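## Task

Remove the grey block marked 0, which sits right below the top block, from the tower. Put it down flat on the table at least about two block widths away from the tower. The rest of the tower must stay where it was, and the top block must end up flat and centred on what is now beneath it. At the end both blocks must be supported by what is under them and not by the robot.

## Robot and tools

Robot: two arms, left_arm and right_arm, on opposite sides of one table. Each is a six-joint arm with a parallel two-finger gripper. Scene frame: the origin is roughly between the bases, +z is up, and the table top is at z = +0.020 m. left_arm's base is at about (-0.015, +0.463, +0.039) and right_arm's at about (-0.005, -0.460, +0.039). The arm names do not match the sides of the images. A gripper's fingers point along its own +x and close along its own y. end_effector_position is the point between the fingers, 3 to 4 cm behind the tips. Only the last 1.5 cm of each finger face is flat.

Row layout, shared by execute_actions and move: 14 numbers, each in [-1, 1], and both arms are always given. The order is dx, dy, dz, rx, ry, rz, opening for left_arm, then the same seven for right_arm. The first six numbers of an arm are an offset, not a pose. They are measured along the scene axes from that arm's Hand target as it stood when the action or move began. A scale value of 1.0 equals 0.6 m or 180 degrees, so 0.05 is 3 cm. rx, ry, rz form a single rotation vector about the hand position. The opening is absolute: +1 is open at 0.080 m, -1 is closed, and empty fingers meet near -0.78. Sending six zeros re-commands the current Hand target. Always resend the gripper opening you want, because a 0 there is also a command.

execute_actions(actions, cameras): actions is a list of up to 15-row tables. Each row is one 1/30 s step, and every row counts from the start pose, not from the row before it. A short table keeps holding its last row until step 15. Each action lasts 0.5 s. Images are returned only when actions is empty or cameras names them. Valid cameras are cam_high, cam_low, cam_left_wrist, cam_right_wrist, or ["all"].

move(target, speed, blend, opening_speed, grip_force, blocking, cameras): drives the grippers in straight lines to target. target is one 14-number row or a list of up to 15 rows, and every row counts from the same starting Hand targets. speed is in m/s, from 0.002 to 4.3, default 0.25. blend is a corner radius in m. opening_speed is on the -1..1 scale per second, at least 0.2. grip_force is in newtons per pad, 8 to 34, and stays in effect afterwards. The whole path is capped at 10 s. The result line move: reports done, off_target, moving, held, blocked or fault, plus any limits (paced, held). Blocked means the gripper was stopped away from its goal by something in its path. Paths do not avoid obstacles or the other arm. Faster moves hit harder and lag or stray more. Do not pass close to an arm's own base; go around it.

wait(seconds 0-10), stop() to brake a move, zoom_image(camera, region [x0,y0,x1,y1], at most 504x504 px), read_manual(licence text only), finished_scene(scene 1 or 2; this cannot be undone).

Results: for each arm, end_effector_position (m), quat_wxyz and velocities in the scene frame; Hand target (the last command after clipping); joint positions and torques; external torque estimates; grip_measured on the opening scale. The last joint value is the opening in m. Reported poses can be off by a few cm. The gripper often stops short of or below its target, or tilts, so check it and send the remaining offset. Orientation commands are clipped to within 32 degrees of the current one. On a hard part under full squeeze, grip_measured reads up to about 0.067 below the part's width. To grip, command about 0.08 below the reading at first contact; less than that grips lighter.

Suggested order: look with an empty actions call. Open the gripper and approach the middle block from the side at its height, aligned with it. Close on it and slide it out sideways slowly, so the top block drops straight onto the block below. Lift slightly, carry the block clear, set it down flat at least two block widths from the tower, open, and back off. Check that the top block is flat and centred, then call finished_scene.

Avoid: dropping blocks or letting go of moving ones; knocking anything off the table; hard impacts with the table or fixed objects; arm-to-arm contact, including closing on the other arm's fingers; strain on a wrist camera cable. A torque fault stops that arm for 10 s. Do not hold loads or stay stretched out for long, since motors heat up and fault near 95 °C. Large single-step jumps can cause an over-speed fault. Objects may occasionally be nudged.

Each tool is called after "Request:" as name([rows], argument=value, ...), one row to a line, values as JSON.

## Session

Request:
execute_actions(actions=[])

Scene clock: 0.00 s.
left_arm: end_effector_position=(+0.3726, +0.3654, +0.2048) grip_measured=+1.000 end_effector_quat_wxyz=(+0.935, +0.085, +0.313, -0.142) | right_arm: end_effector_position=(-0.2313, -0.2252, +0.4041) grip_measured=+1.000 end_effector_quat_wxyz=(+0.641, -0.374, -0.016, +0.670)
Joint positions: left_arm=[1.325 1.433 0.927 -0.15 0.028 0.111 0.08] | right_arm=[1.157 1.555 1.857 -1.393 0.998 0.408 0.08]
Joint velocities: within noise
Joint torques (N m): no reading
External joint torques (N m): no reading
Motor temperatures (°C): left_arm=[28 33 30 27 31 35] | right_arm=[30 26 27 32 35 31]
Heat: left arm: hottest wrist roll 35 °C (+0.0 °C/min); right arm: hottest wrist yaw 35 °C (+0.0 °C/min).
Hand target: left_arm +0.3729, +0.3653, +0.2058; +0.936, +0.085, +0.312, -0.142 | right_arm -0.2307, -0.2253, +0.4060; +0.642, -0.371, -0.015, +0.670
Tool commands: left_gripper/opening=+1.0 right_gripper/opening=+1.0

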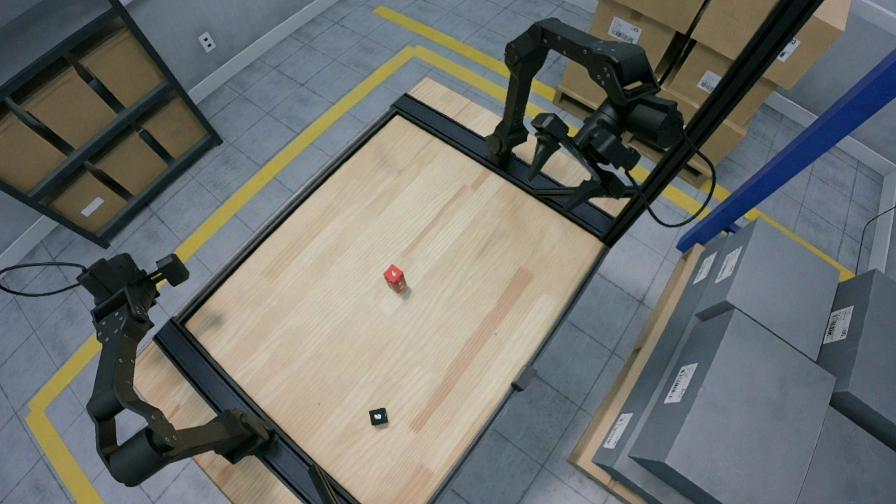

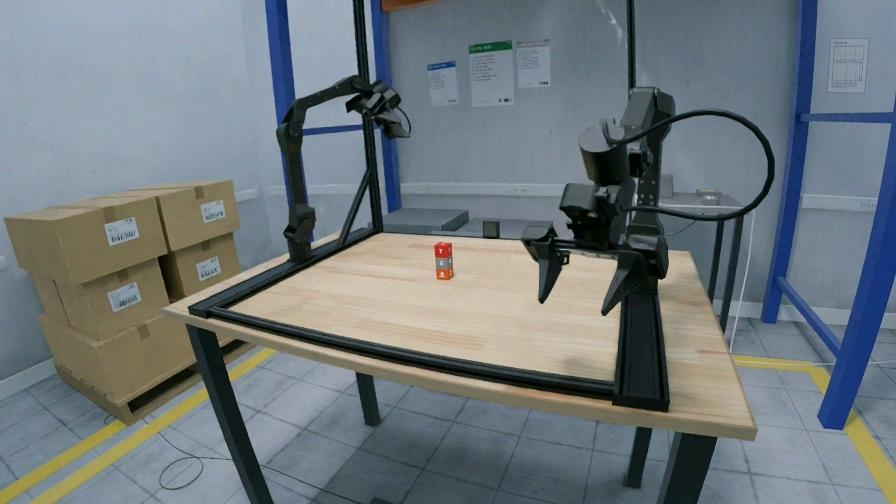

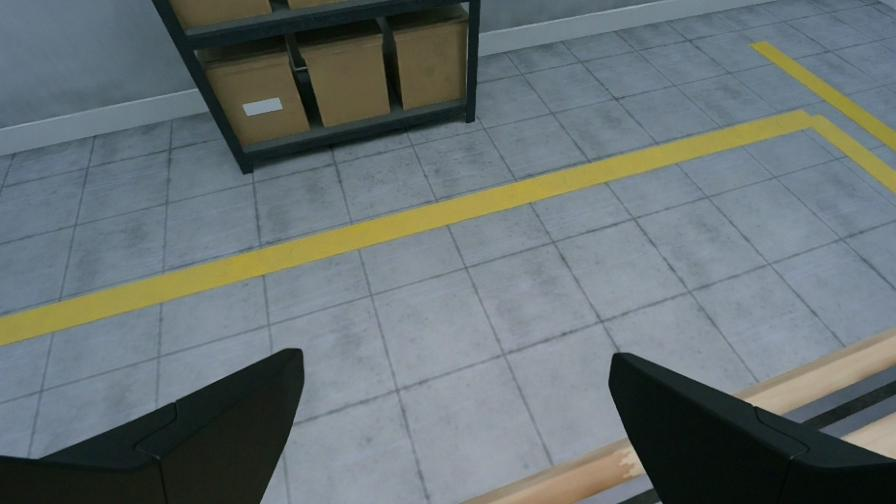

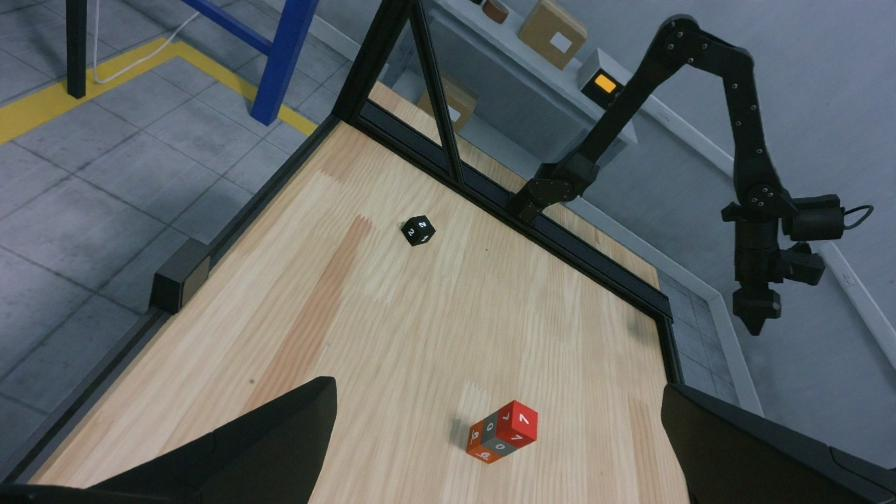

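Request:
zoom_image(camera="cam_right_wrist", region=[430, 370, 580, 490])

Request:
zoom_image(camera="cam_low", region=[400, 220, 490, 300])

Request:
zoom_image(camera="cam_high", region=[340, 230, 460, 320])

Scaled by 3.360.

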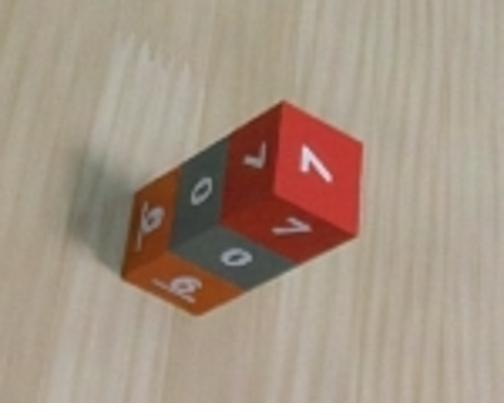

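Scaled by 5.600.

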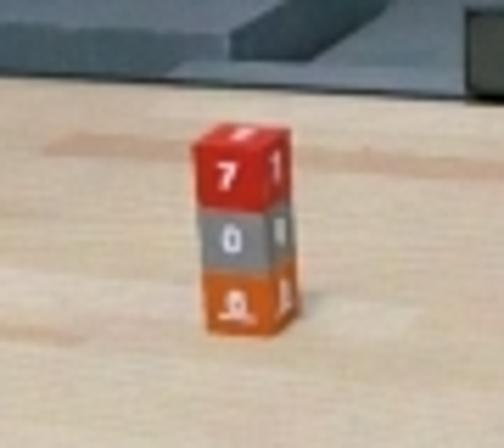

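Scaled by 4.200.

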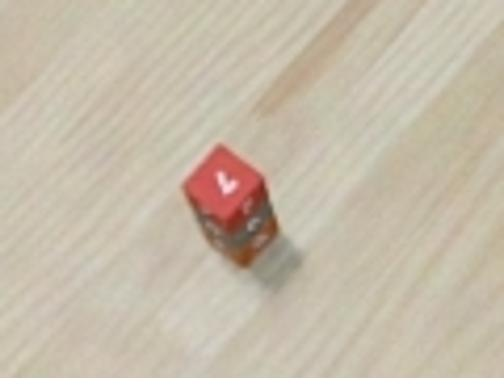

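Request:
move(target=[-0.6215, -0.2422, 0.057, 0.022, 0.0453, -0.3942, 1.0, 0.3845, 0.2672, -0.1767, -0.3225, 0.1208, -0.1397, 1.0], speed=0.4, cameras=["all"])

Scene clock: 62.73 s.
left_arm: end_effector_position=(-0.0004, +0.2220, +0.2365) grip_measured=+1.000 end_effector_quat_wxyz=(+0.651, +0.273, +0.274, -0.654) | right_arm: end_effector_position=(+0.0004, -0.0670, +0.2992) grip_measured=+1.000 end_effector_quat_wxyz=(+0.564, -0.430, +0.429, +0.559)
Joint positions: left_arm=[0.103 0.832 0.81 -0.774 0.084 0.082 0.08] | right_arm=[-0.02 1.938 2.198 -1.566 0.003 -0.009 0.08]
Joint torques (N m): left_arm=[-0.3 -0.45 7.91 1.95 -0.17 -0.06] | right_arm=[-0.08 -5.9 7.14 0.85 -0.11 -0.15]
External joint torques (N m): left_arm=[-0.31 1.09 1.17 0.5 -0.21 -0.07] | right_arm=[-0.12 2.14 1.82 0.1 -0.11 -0.15]
Motor temperatures (°C): left_arm=[28 37 36 38 31 35] | right_arm=[30 29 33 34 35 31]
Heat: left arm: hottest wrist pitch 38 °C (+10.0 °C/min); right arm: hottest wrist yaw 35 °C (+0.0 °C/min).
Hand target: left_arm +0.0000, +0.2200, +0.2401; +0.653, +0.271, +0.270, -0.653 | right_arm +0.0000, -0.0650, +0.3000; +0.500, -0.500, +0.500, +0.500
Off the commanded pose: left_arm 0.004 m, 1 deg | right_arm 0.002 m, 15 deg.
joint sent to its limit (right arm) — joint 4 (wrist pitch), lower limit. The joint targets are off in orientation, not in position.
move: off_target (right_arm)

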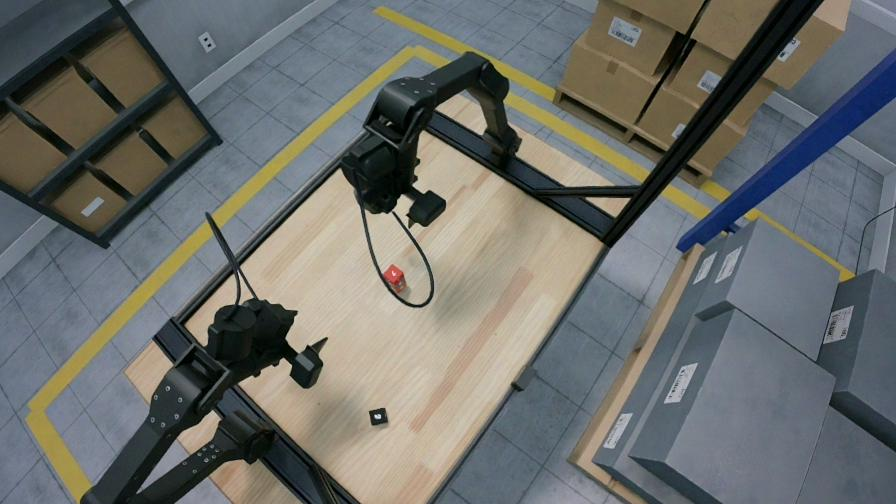

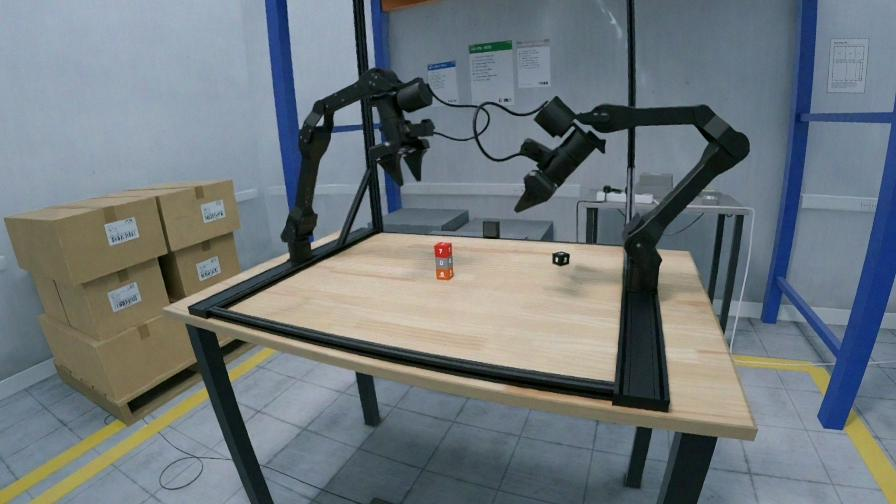

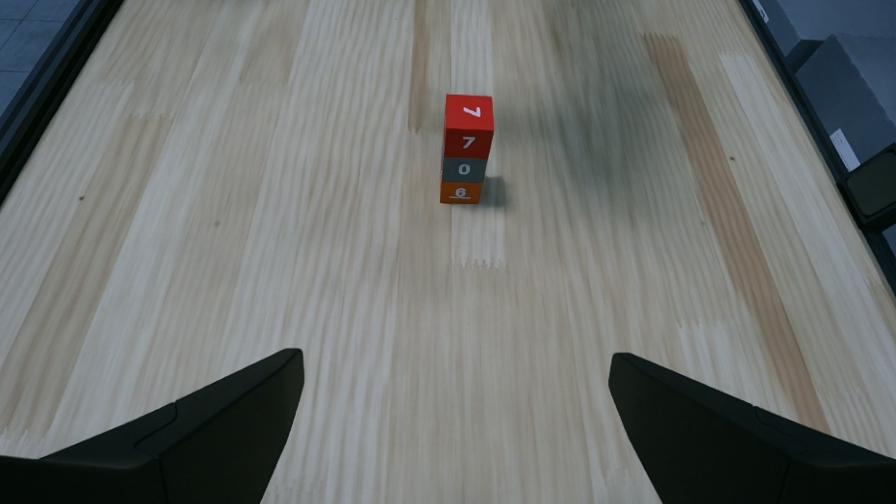

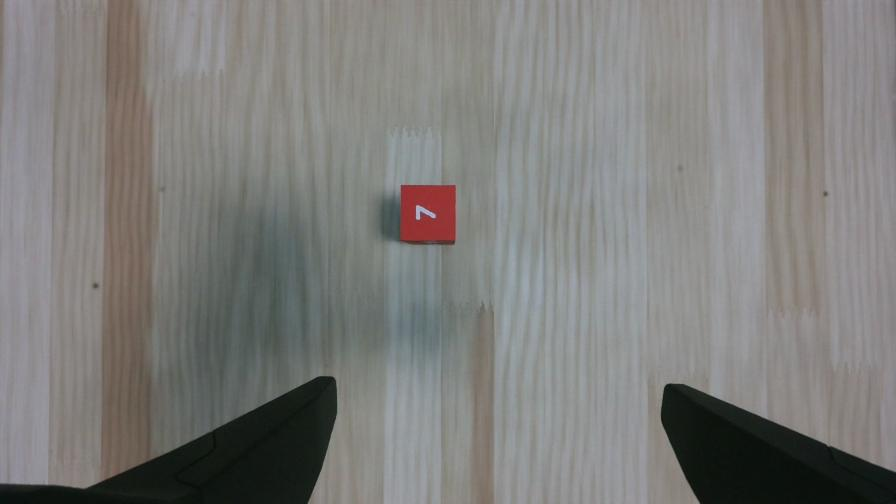

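Request:
zoom_image(camera="cam_right_wrist", region=[370, 160, 490, 260])

Request:
zoom_image(camera="cam_left_wrist", region=[400, 80, 540, 220])

Request:
zoom_image(camera="cam_right_wrist", region=[280, 340, 720, 504])

Scaled by 4.200.

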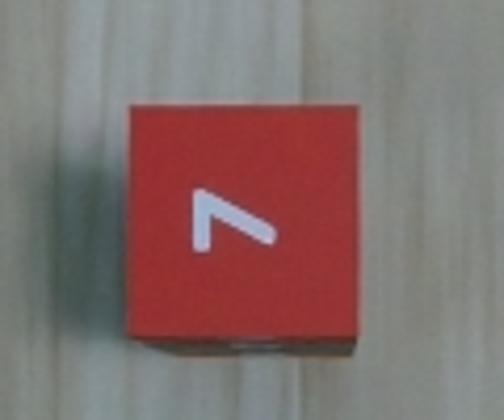

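Scaled by 3.600.

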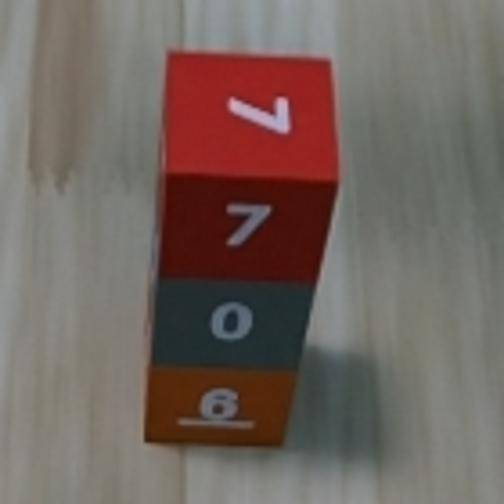

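Scaled by 1.145.

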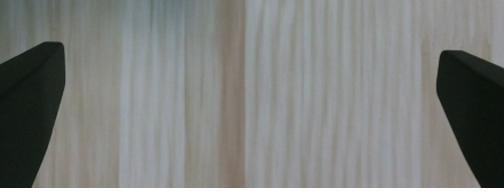

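Request:
move(target=[0, 0.1333, 0, 0, 0, 0, 1.0, -0.0358, 0.0967, -0.1667, 0.1111, 0, 0, 1.0], speed=0.35, cameras=["all"])

Scene clock: 134.67 s.
left_arm: end_effector_position=(+0.0004, +0.2993, +0.2401) grip_measured=+1.000 end_effector_quat_wxyz=(+0.654, +0.271, +0.272, -0.652) | right_arm: end_effector_position=(-0.0215, -0.0071, +0.2022) grip_measured=+1.000 end_effector_quat_wxyz=(+0.579, -0.406, +0.404, +0.581)
Joint positions: left_arm=[0.249 0.522 0.784 -1.067 0.18 0.183 0.08] | right_arm=[0.034 1.988 1.84 -1.07 0.013 0.034 0.08]
Joint torques (N m): left_arm=[0.35 0.46 5.99 1.58 0.21 0.15] | right_arm=[-0.03 -7.55 6.09 1.32 0.04 0.16]
External joint torques (N m): left_arm=[0.36 -0.07 -0.16 0.15 0.13 0.15] | right_arm=[-0.14 1.55 0.01 0.43 0.04 0.16]
Motor temperatures (°C): left_arm=[27 33 42 38 31 34] | right_arm=[29 32 34 32 34 31]
Heat: left arm: hottest elbow 42 °C (+3.0 °C/min); right arm: hottest elbow 34 °C (+1.0 °C/min).
Hand target: left_arm +0.0000, +0.3000, +0.2399; +0.653, +0.271, +0.271, -0.653 | right_arm -0.0215, -0.0069, +0.2000; +0.579, -0.405, +0.405, +0.579
Off the commanded pose: left_arm 0.001 m, 0 deg | right_arm 0.002 m, 0 deg.
move: done

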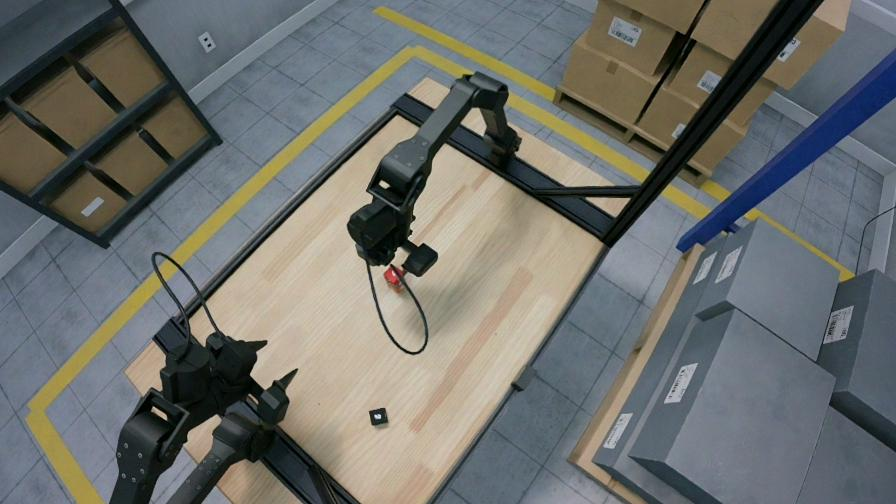

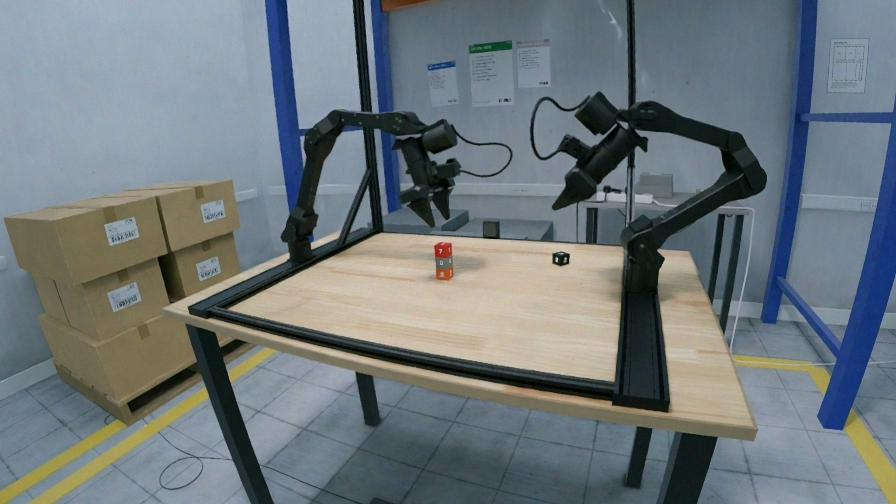

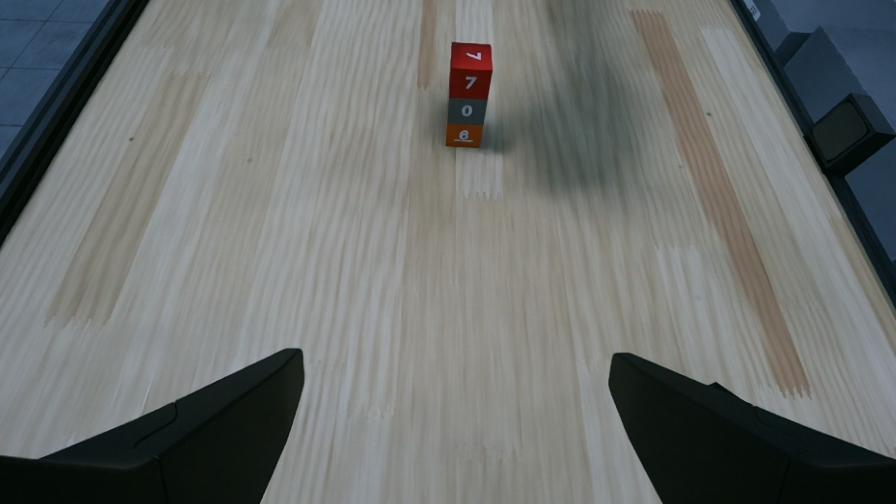

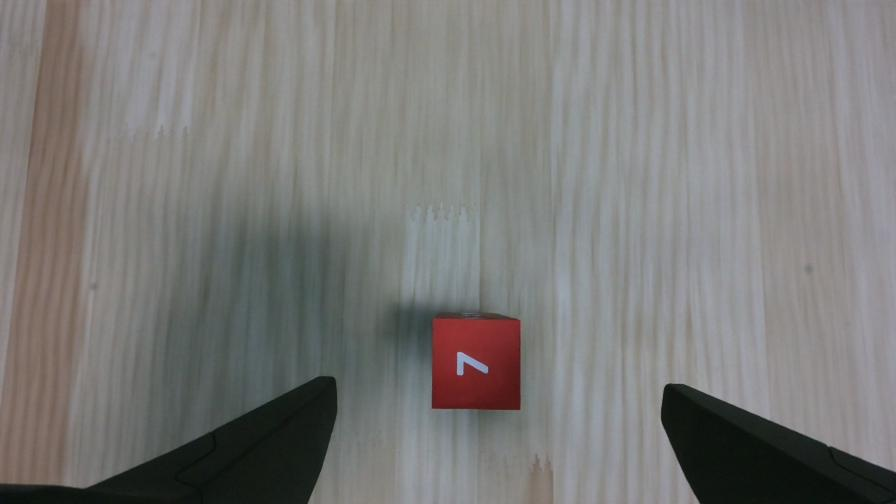

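Request:
zoom_image(camera="cam_right_wrist", region=[400, 290, 550, 430])

Request:
zoom_image(camera="cam_low", region=[380, 160, 500, 290])

Request:
zoom_image(camera="cam_left_wrist", region=[420, 20, 520, 160])

Scaled by 3.360.

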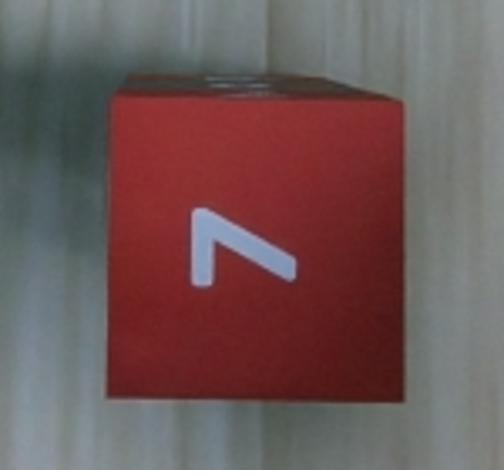

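Scaled by 3.877.

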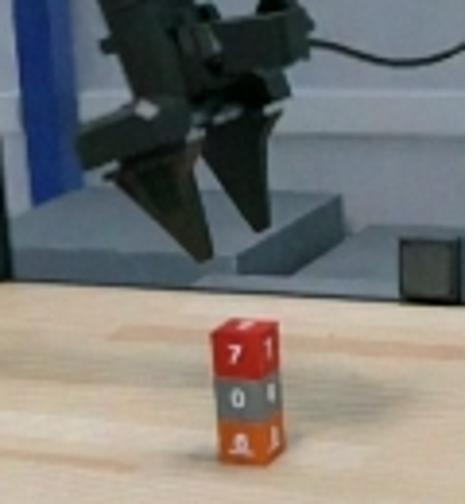

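Scaled by 3.600.

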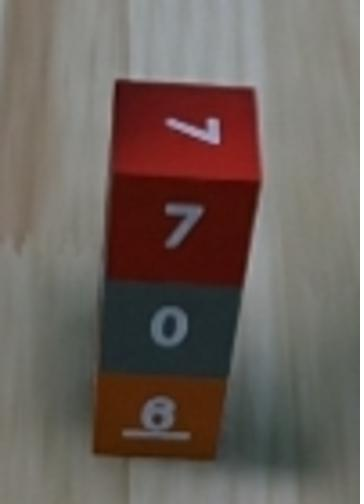

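Request:
move(target=[0, 0, 0, 0, 0, 0, 1.0, -0.0043, 0.0047, -0.1272, 0, 0, 0, 1.0], speed=0.15, cameras=["cam_right_wrist", "cam_low", "cam_left_wrist"])

Request:
zoom_image(camera="cam_right_wrist", region=[300, 250, 700, 504])

Request:
zoom_image(camera="cam_low", region=[400, 190, 500, 290])

Request:
zoom_image(camera="cam_left_wrist", region=[400, 0, 540, 160])

Scene clock: 157.57 s.
left_arm: end_effector_position=(+0.0004, +0.2993, +0.2401) grip_measured=+1.000 end_effector_quat_wxyz=(+0.654, +0.271, +0.272, -0.652) | right_arm: end_effector_position=(-0.0230, -0.0036, +0.1275) grip_measured=+1.000 end_effector_quat_wxyz=(+0.580, -0.404, +0.403, +0.581)
Joint positions: left_arm=[0.25 0.522 0.784 -1.067 0.18 0.183 0.08] | right_arm=[0.037 2.015 1.581 -0.78 0.015 0.039 0.08]
Joint torques (N m): left_arm=[0.29 0.55 6.07 1.55 0.22 0.14] | right_arm=[0.35 -7.08 5.75 1.43 0.06 0.13]
External joint torques (N m): left_arm=[0.28 0 -0.04 0.14 0.14 0.14] | right_arm=[0.31 2.09 -0.19 0.57 0.05 0.13]
Heat: left arm: hottest elbow 41 °C (+0.0 °C/min); right arm: hottest elbow 34 °C (+1.0 °C/min).
Hand target: left_arm +0.0000, +0.3000, +0.2400; +0.653, +0.271, +0.271, -0.653 | right_arm -0.0241, -0.0041, +0.1236; +0.579, -0.406, +0.406, +0.579
Off the commanded pose: left_arm 0.001 m, 0 deg | right_arm 0.004 m, 0 deg.
move: done
Images, in order (width x height): cam_low 896x504, cam_left_wrist 896x504, cam_right_wrist 896x504.

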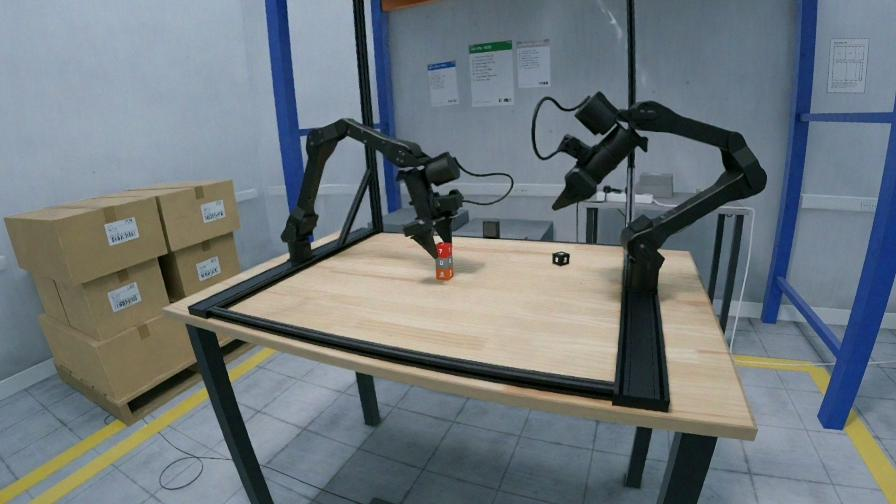

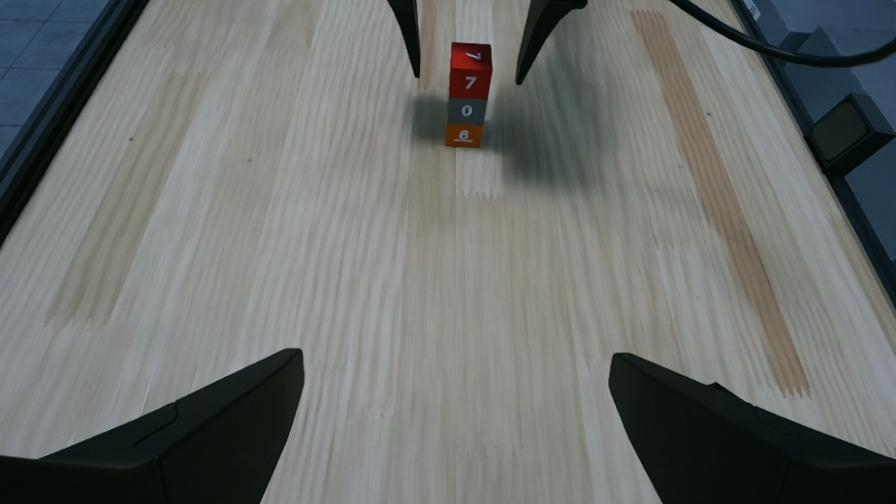

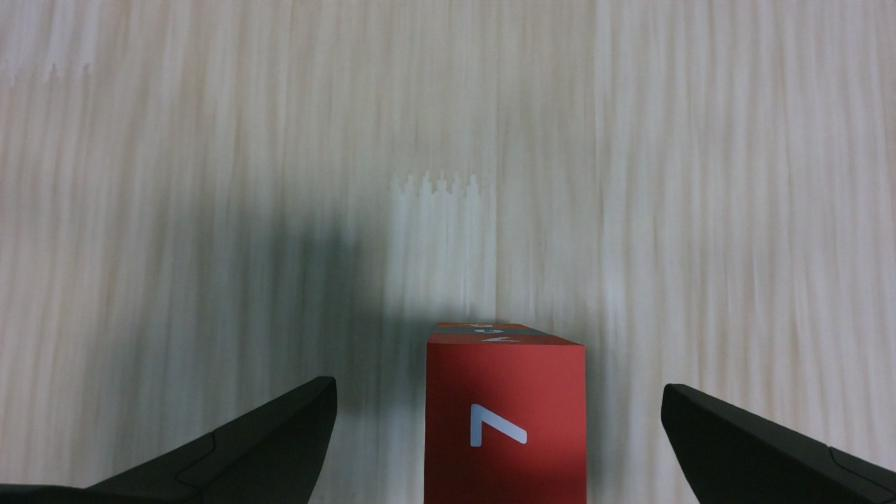

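Scaled by 1.260.

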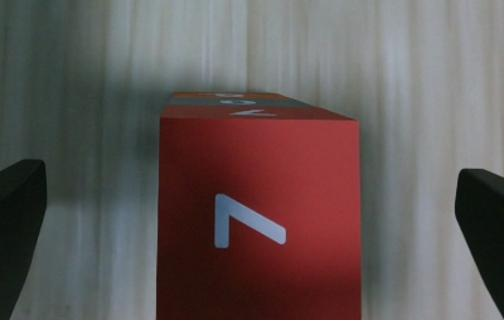

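Scaled by 5.040.

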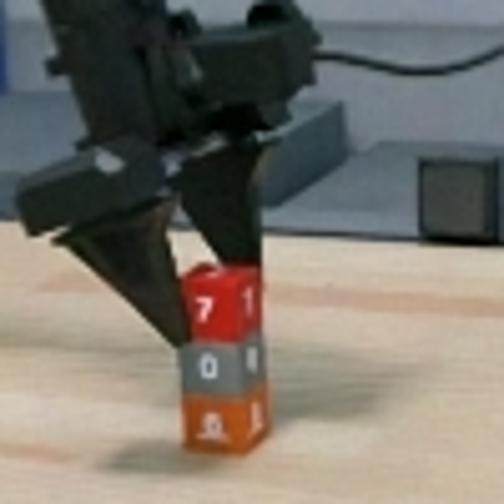

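Scaled by 3.150.

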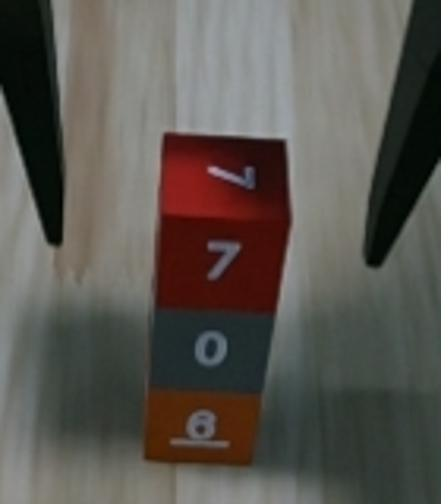

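Request:
move(target=[0, 0, 0, 0, 0, 0, 1.0, -0.0022, 0.0027, 0, 0, 0, 0, 0.15], speed=0.1, grip_force=[20, 12], cameras=["cam_right_wrist", "cam_left_wrist"])

Request:
zoom_image(camera="cam_left_wrist", region=[400, 0, 540, 160])

Scene clock: 172.70 s.
left_arm: end_effector_position=(+0.0004, +0.2993, +0.2401) grip_measured=+1.000 end_effector_quat_wxyz=(+0.654, +0.271, +0.272, -0.652) | right_arm: end_effector_position=(-0.0241, -0.0036, +0.1269) grip_measured=+0.154 end_effector_quat_wxyz=(+0.580, -0.404, +0.404, +0.581)
Joint positions: left_arm=[0.25 0.522 0.784 -1.067 0.18 0.183 0.08] | right_arm=[0.04 2.017 1.581 -0.78 0.016 0.042 0.042]
Joint torques (N m): left_arm=[0.29 0.52 6.09 1.55 0.21 0.15] | right_arm=[0.2 -6.8 6.97 1.15 0.07 0.15]
External joint torques (N m): left_arm=[0.29 -0.07 -0.02 0.12 0.12 0.15] | right_arm=[0.22 2.45 0.96 0.28 0.05 0.14]
Heat: left arm: hottest elbow 40 °C (-2.0 °C/min); right arm: hottest shoulder 35 °C (+4.0 °C/min).
Hand target: left_arm +0.0000, +0.3000, +0.2400; +0.653, +0.271, +0.271, -0.653 | right_arm -0.0253, -0.0025, +0.1238; +0.579, -0.405, +0.406, +0.579
Off the commanded pose: left_arm 0.001 m, 0 deg | right_arm 0.004 m, 0 deg.
grip_force (N): 20, 12
move: done
Images, in order (width x height): cam_left_wrist 896x504, cam_right_wrist 896x504.

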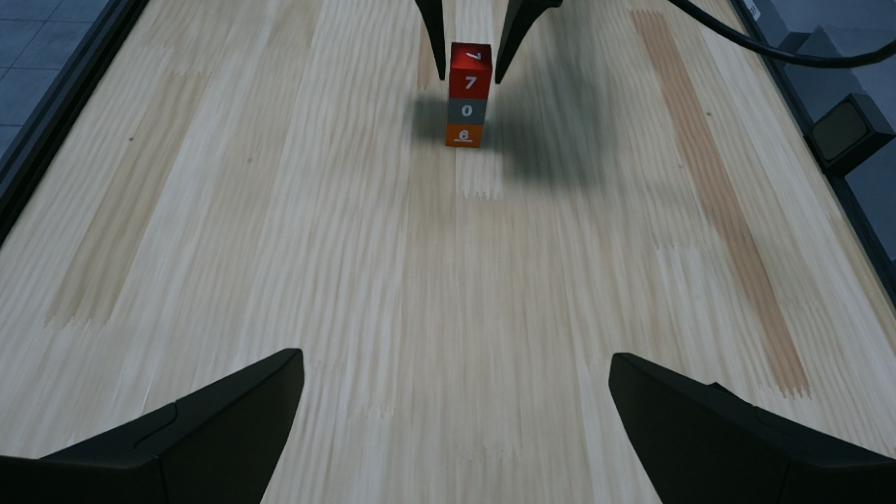

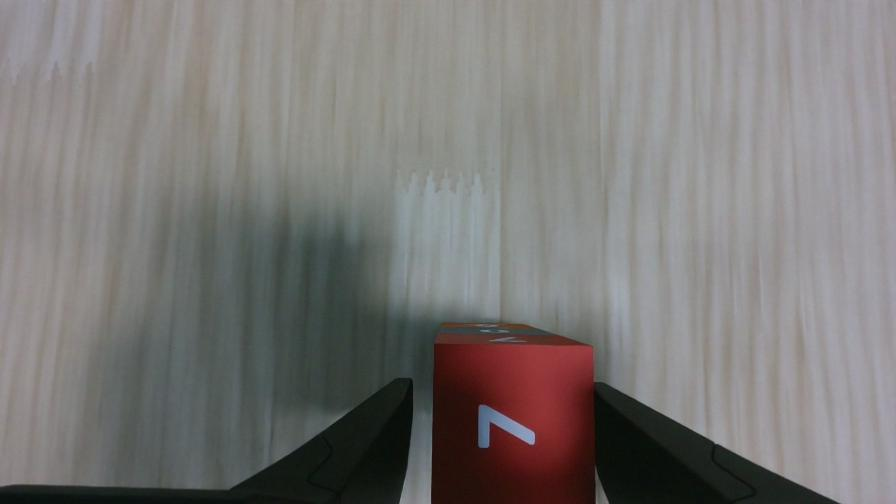

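Scaled by 3.150.

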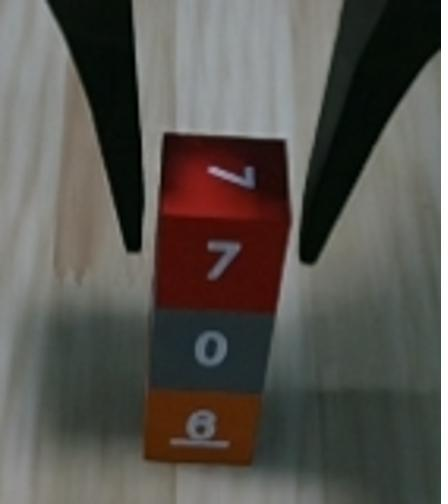

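Request:
move(target=[0, 0, 0, 0, 0, 0, 1.0, 0, 0, 0, 0, 0, 0, -0.17], speed=0.1, opening_speed=0.5, grip_force=[20, 12], cameras=["cam_right_wrist", "cam_left_wrist"])

Request:
zoom_image(camera="cam_left_wrist", region=[400, 0, 540, 160])

Scene clock: 180.93 s.
left_arm: end_effector_position=(+0.0004, +0.2993, +0.2401) grip_measured=+1.000 end_effector_quat_wxyz=(+0.654, +0.271, +0.272, -0.652) | right_arm: end_effector_position=(-0.0241, -0.0036, +0.1269) grip_measured=-0.085 end_effector_quat_wxyz=(+0.580, -0.404, +0.404, +0.581)
Joint positions: left_arm=[0.25 0.522 0.784 -1.067 0.18 0.183 0.08] | right_arm=[0.04 2.017 1.581 -0.78 0.016 0.042 0.031]
Joint torques (N m): left_arm=[0.33 0.57 6.04 1.56 0.23 0.14] | right_arm=[0.24 -6.59 6.99 1.14 0.11 0.16]
External joint torques (N m): left_arm=[0.34 0.04 -0.08 0.14 0.14 0.14] | right_arm=[0.27 2.67 0.96 0.25 0.09 0.15]
Heat: left arm: hottest elbow 40 °C (-2.0 °C/min); right arm: hottest shoulder 35 °C (+4.0 °C/min).
Hand target: left_arm +0.0000, +0.3000, +0.2400; +0.653, +0.271, +0.271, -0.653 | right_arm -0.0253, -0.0025, +0.1238; +0.579, -0.405, +0.406, +0.579
Off the commanded pose: left_arm 0.001 m, 0 deg | right_arm 0.004 m, 0 deg.
grip_force (N): 20, 12
move: done
Images, in order (width x height): cam_left_wrist 896x504, cam_right_wrist 896x504.

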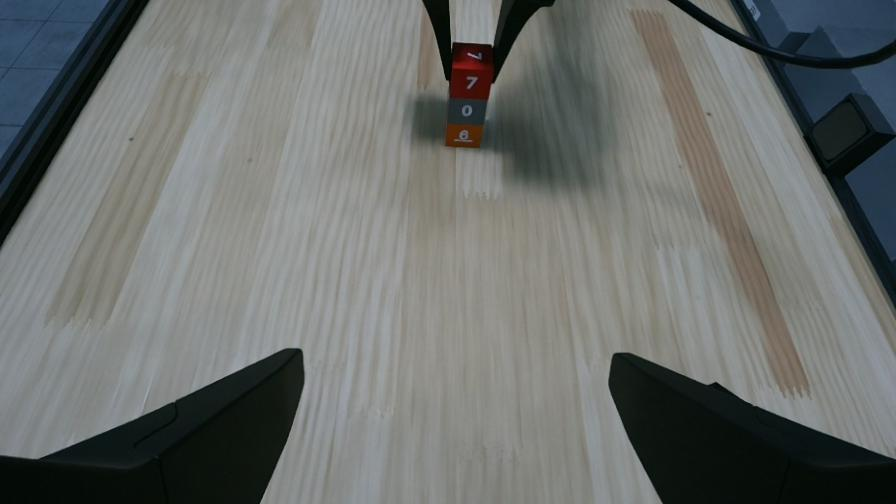

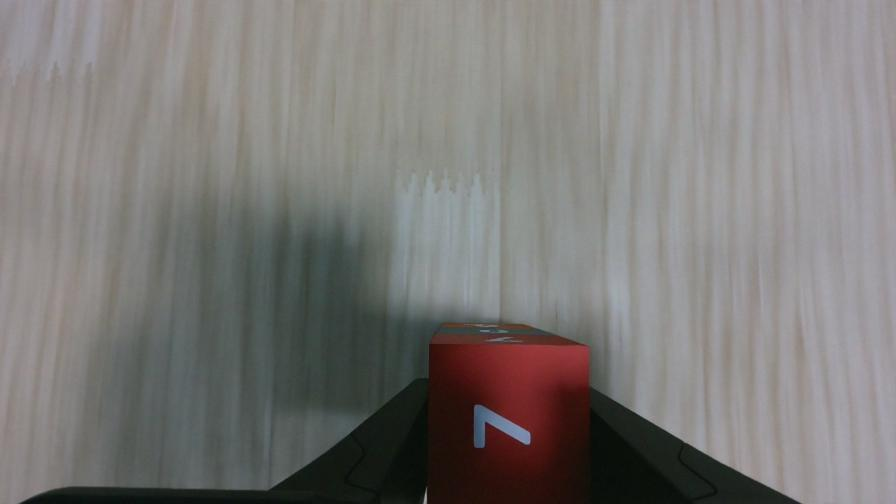

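Scaled by 3.150.

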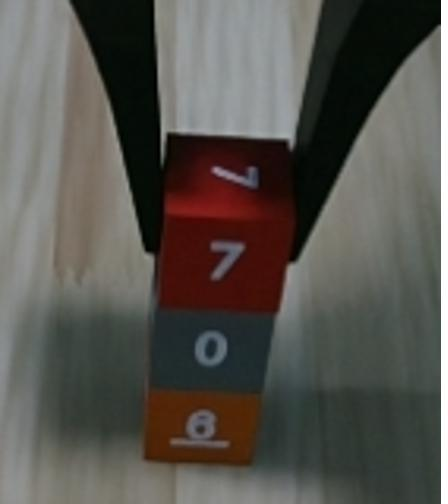

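Request:
move([
  [0, 0, 0, 0, 0, 0, 1.0, 0, 0, 0.1167, 0, 0, 0, -0.17],
  [-0.0392, -0.3433, -0.1367, 0, 0, 0, 1.0, 0, -0.3958, 0.1937, 0, 0, 0, -0.17],
], speed=[0.12, 0.3], blend=[0.02, 0], cameras=["all"])

Request:
zoom_image(camera="cam_left_wrist", region=[260, 60, 700, 440])

Request:
zoom_image(camera="cam_low", region=[370, 170, 530, 290])

Scene clock: 202.40 s.
left_arm: end_effector_position=(-0.0234, +0.0972, +0.1570) grip_measured=+1.000 end_effector_quat_wxyz=(+0.652, +0.272, +0.272, -0.654) | right_arm: end_effector_position=(-0.0251, -0.2378, +0.2402) grip_measured=-0.085 end_effector_quat_wxyz=(+0.578, -0.406, +0.406, +0.579)
Joint positions: left_arm=[-0.04 1.406 0.796 -0.179 -0.017 -0.02 0.08] | right_arm=[0.109 1.123 1.143 -1.245 0.039 0.108 0.031]
Joint torques (N m): left_arm=[-0.07 -3.21 7.64 1.95 -0.22 -0.09] | right_arm=[0.25 -2.84 5.66 0.98 0.08 0.14]
External joint torques (N m): left_arm=[-0.1 2.11 1.07 0.49 -0.21 -0.09] | right_arm=[0.25 -0.21 -0.22 0.1 0.05 0.13]
Heat: left arm: hottest elbow 40 °C (-2.0 °C/min); right arm: hottest shoulder 35 °C (+3.0 °C/min).
Hand target: left_arm -0.0235, +0.0940, +0.1581; +0.654, +0.271, +0.270, -0.653 | right_arm -0.0253, -0.2399, +0.2400; +0.579, -0.406, +0.405, +0.579
Off the commanded pose: left_arm 0.003 m, 0 deg | right_arm 0.002 m, 0 deg.
grip_force (N): 20, 12
move: done

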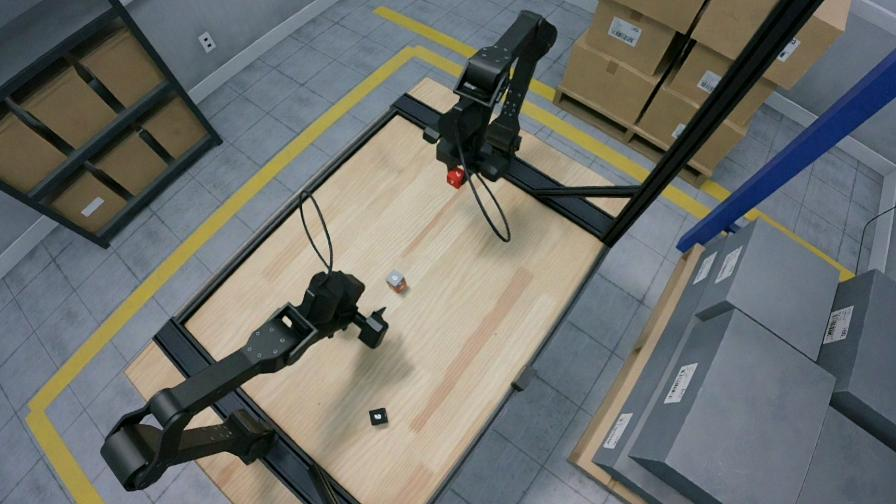

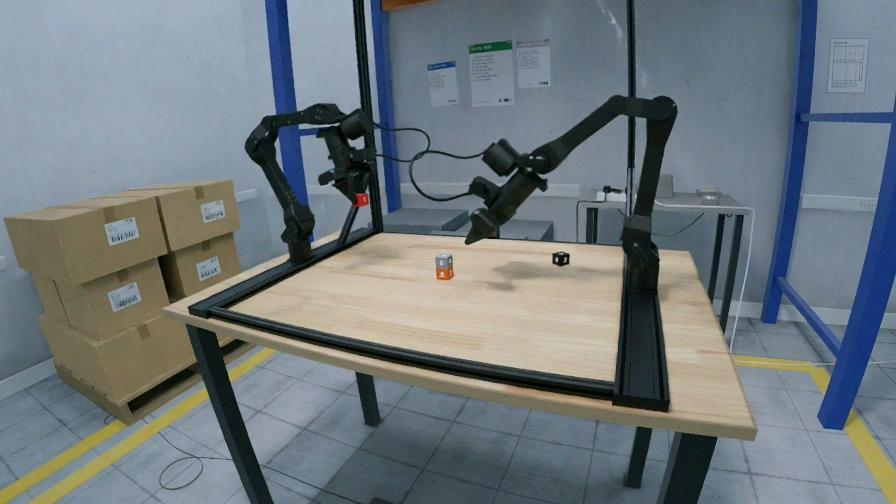

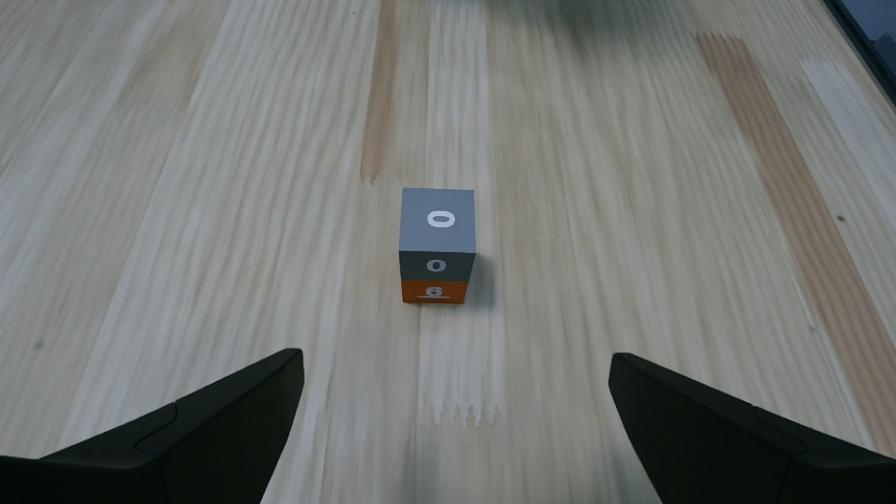

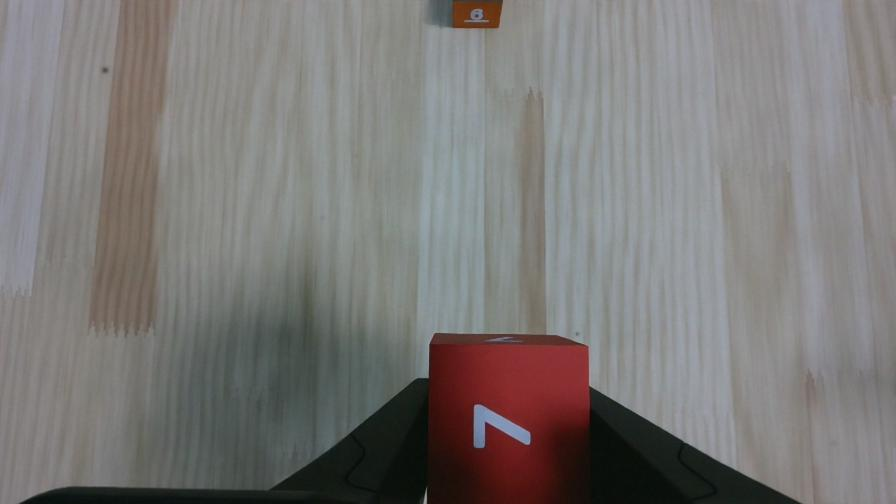

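Scaled by 1.145.

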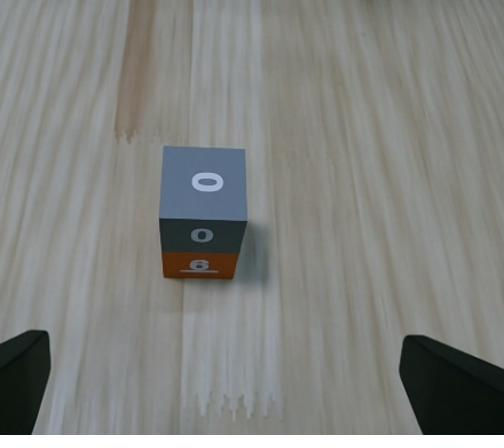

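Scaled by 3.150.

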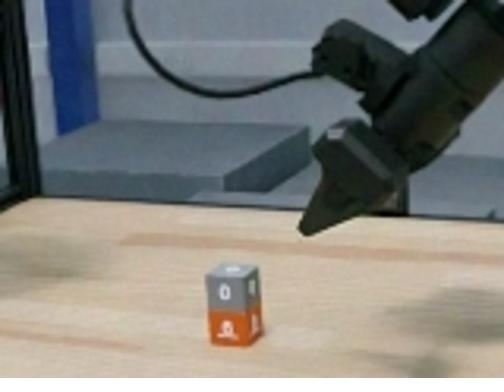

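Request:
move(target=[0.0092, -0.1292, -0.116, 0, 0, 0, 1.0, 0, 0, 0, 0, 0, 0, -0.17], speed=0.15, cameras=["cam_left_wrist", "cam_low"])

Request:
zoom_image(camera="cam_left_wrist", region=[280, 220, 640, 460])

Request:
zoom_image(camera="cam_low", region=[400, 200, 500, 300])

Scene clock: 221.17 s.
left_arm: end_effector_position=(-0.0185, +0.0191, +0.0904) grip_measured=+1.000 end_effector_quat_wxyz=(+0.655, +0.269, +0.271, -0.652) | right_arm: end_effector_position=(-0.0251, -0.2378, +0.2402) grip_measured=-0.085 end_effector_quat_wxyz=(+0.578, -0.406, +0.406, +0.579)
Joint positions: left_arm=[-0.022 1.833 0.941 0.108 -0.01 -0.011 0.08] | right_arm=[0.109 1.123 1.143 -1.245 0.039 0.108 0.031]
Joint torques (N m): left_arm=[0.39 -5.04 6.71 1.93 0.13 0.15] | right_arm=[0.43 -3.05 5.7 0.98 0.09 0.14]
External joint torques (N m): left_arm=[0.37 2.72 0.96 0.51 0.14 0.15] | right_arm=[0.43 -0.35 -0.2 0.12 0.06 0.14]
Heat: left arm: hottest elbow 40 °C (-1.0 °C/min); right arm: hottest wrist yaw 34 °C (+0.0 °C/min).
Hand target: left_arm -0.0181, +0.0166, +0.0883; +0.653, +0.271, +0.271, -0.653 | right_arm -0.0253, -0.2399, +0.2400; +0.579, -0.406, +0.405, +0.579
Off the commanded pose: left_arm 0.003 m, 0 deg | right_arm 0.002 m, 0 deg.
grip_force (N): 20, 12
move: done
Images, in order (width x height): cam_low 896x504, cam_left_wrist 896x504.

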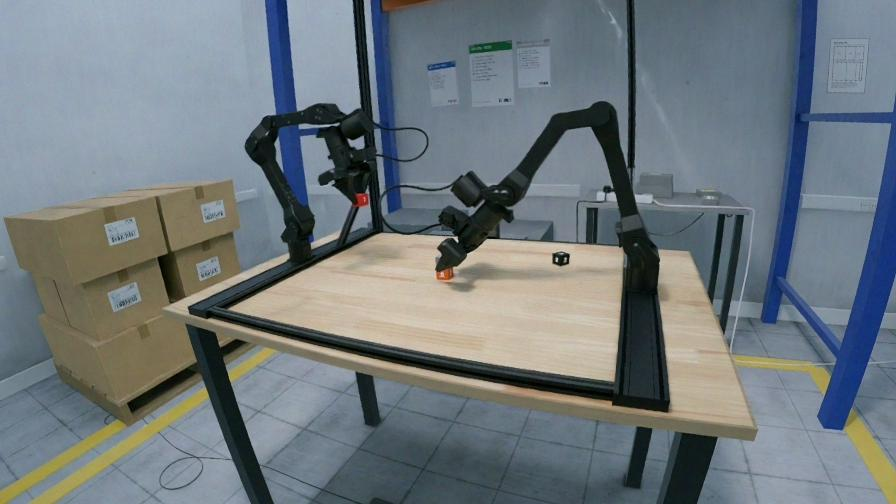

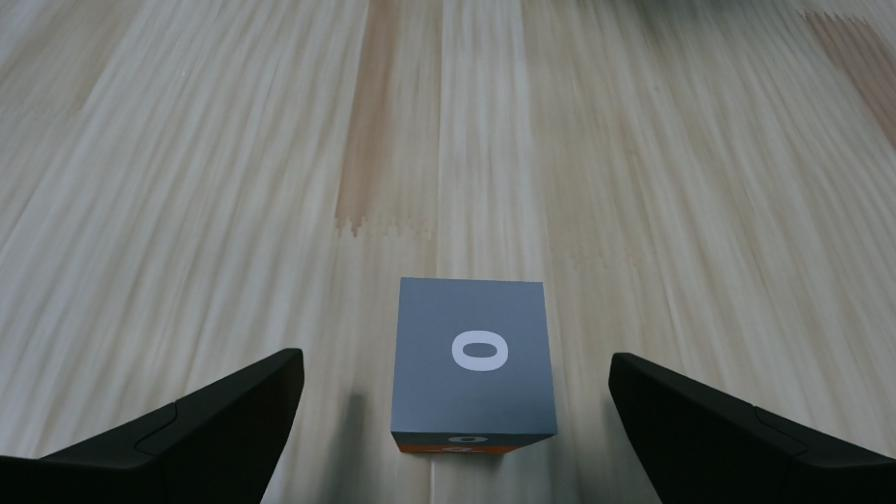

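Scaled by 1.400.

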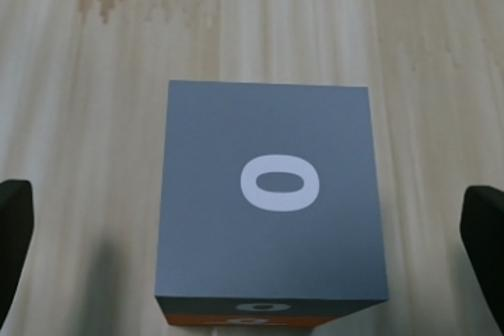

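Scaled by 5.040.

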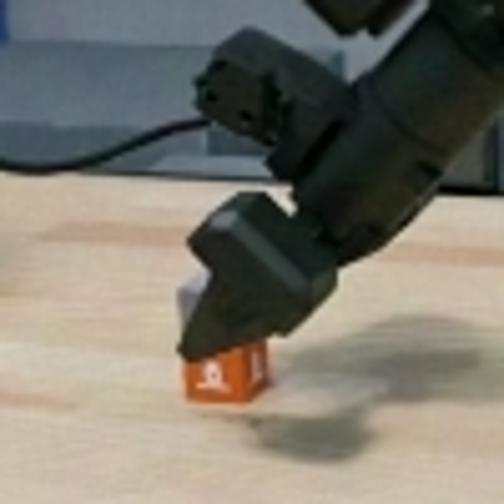

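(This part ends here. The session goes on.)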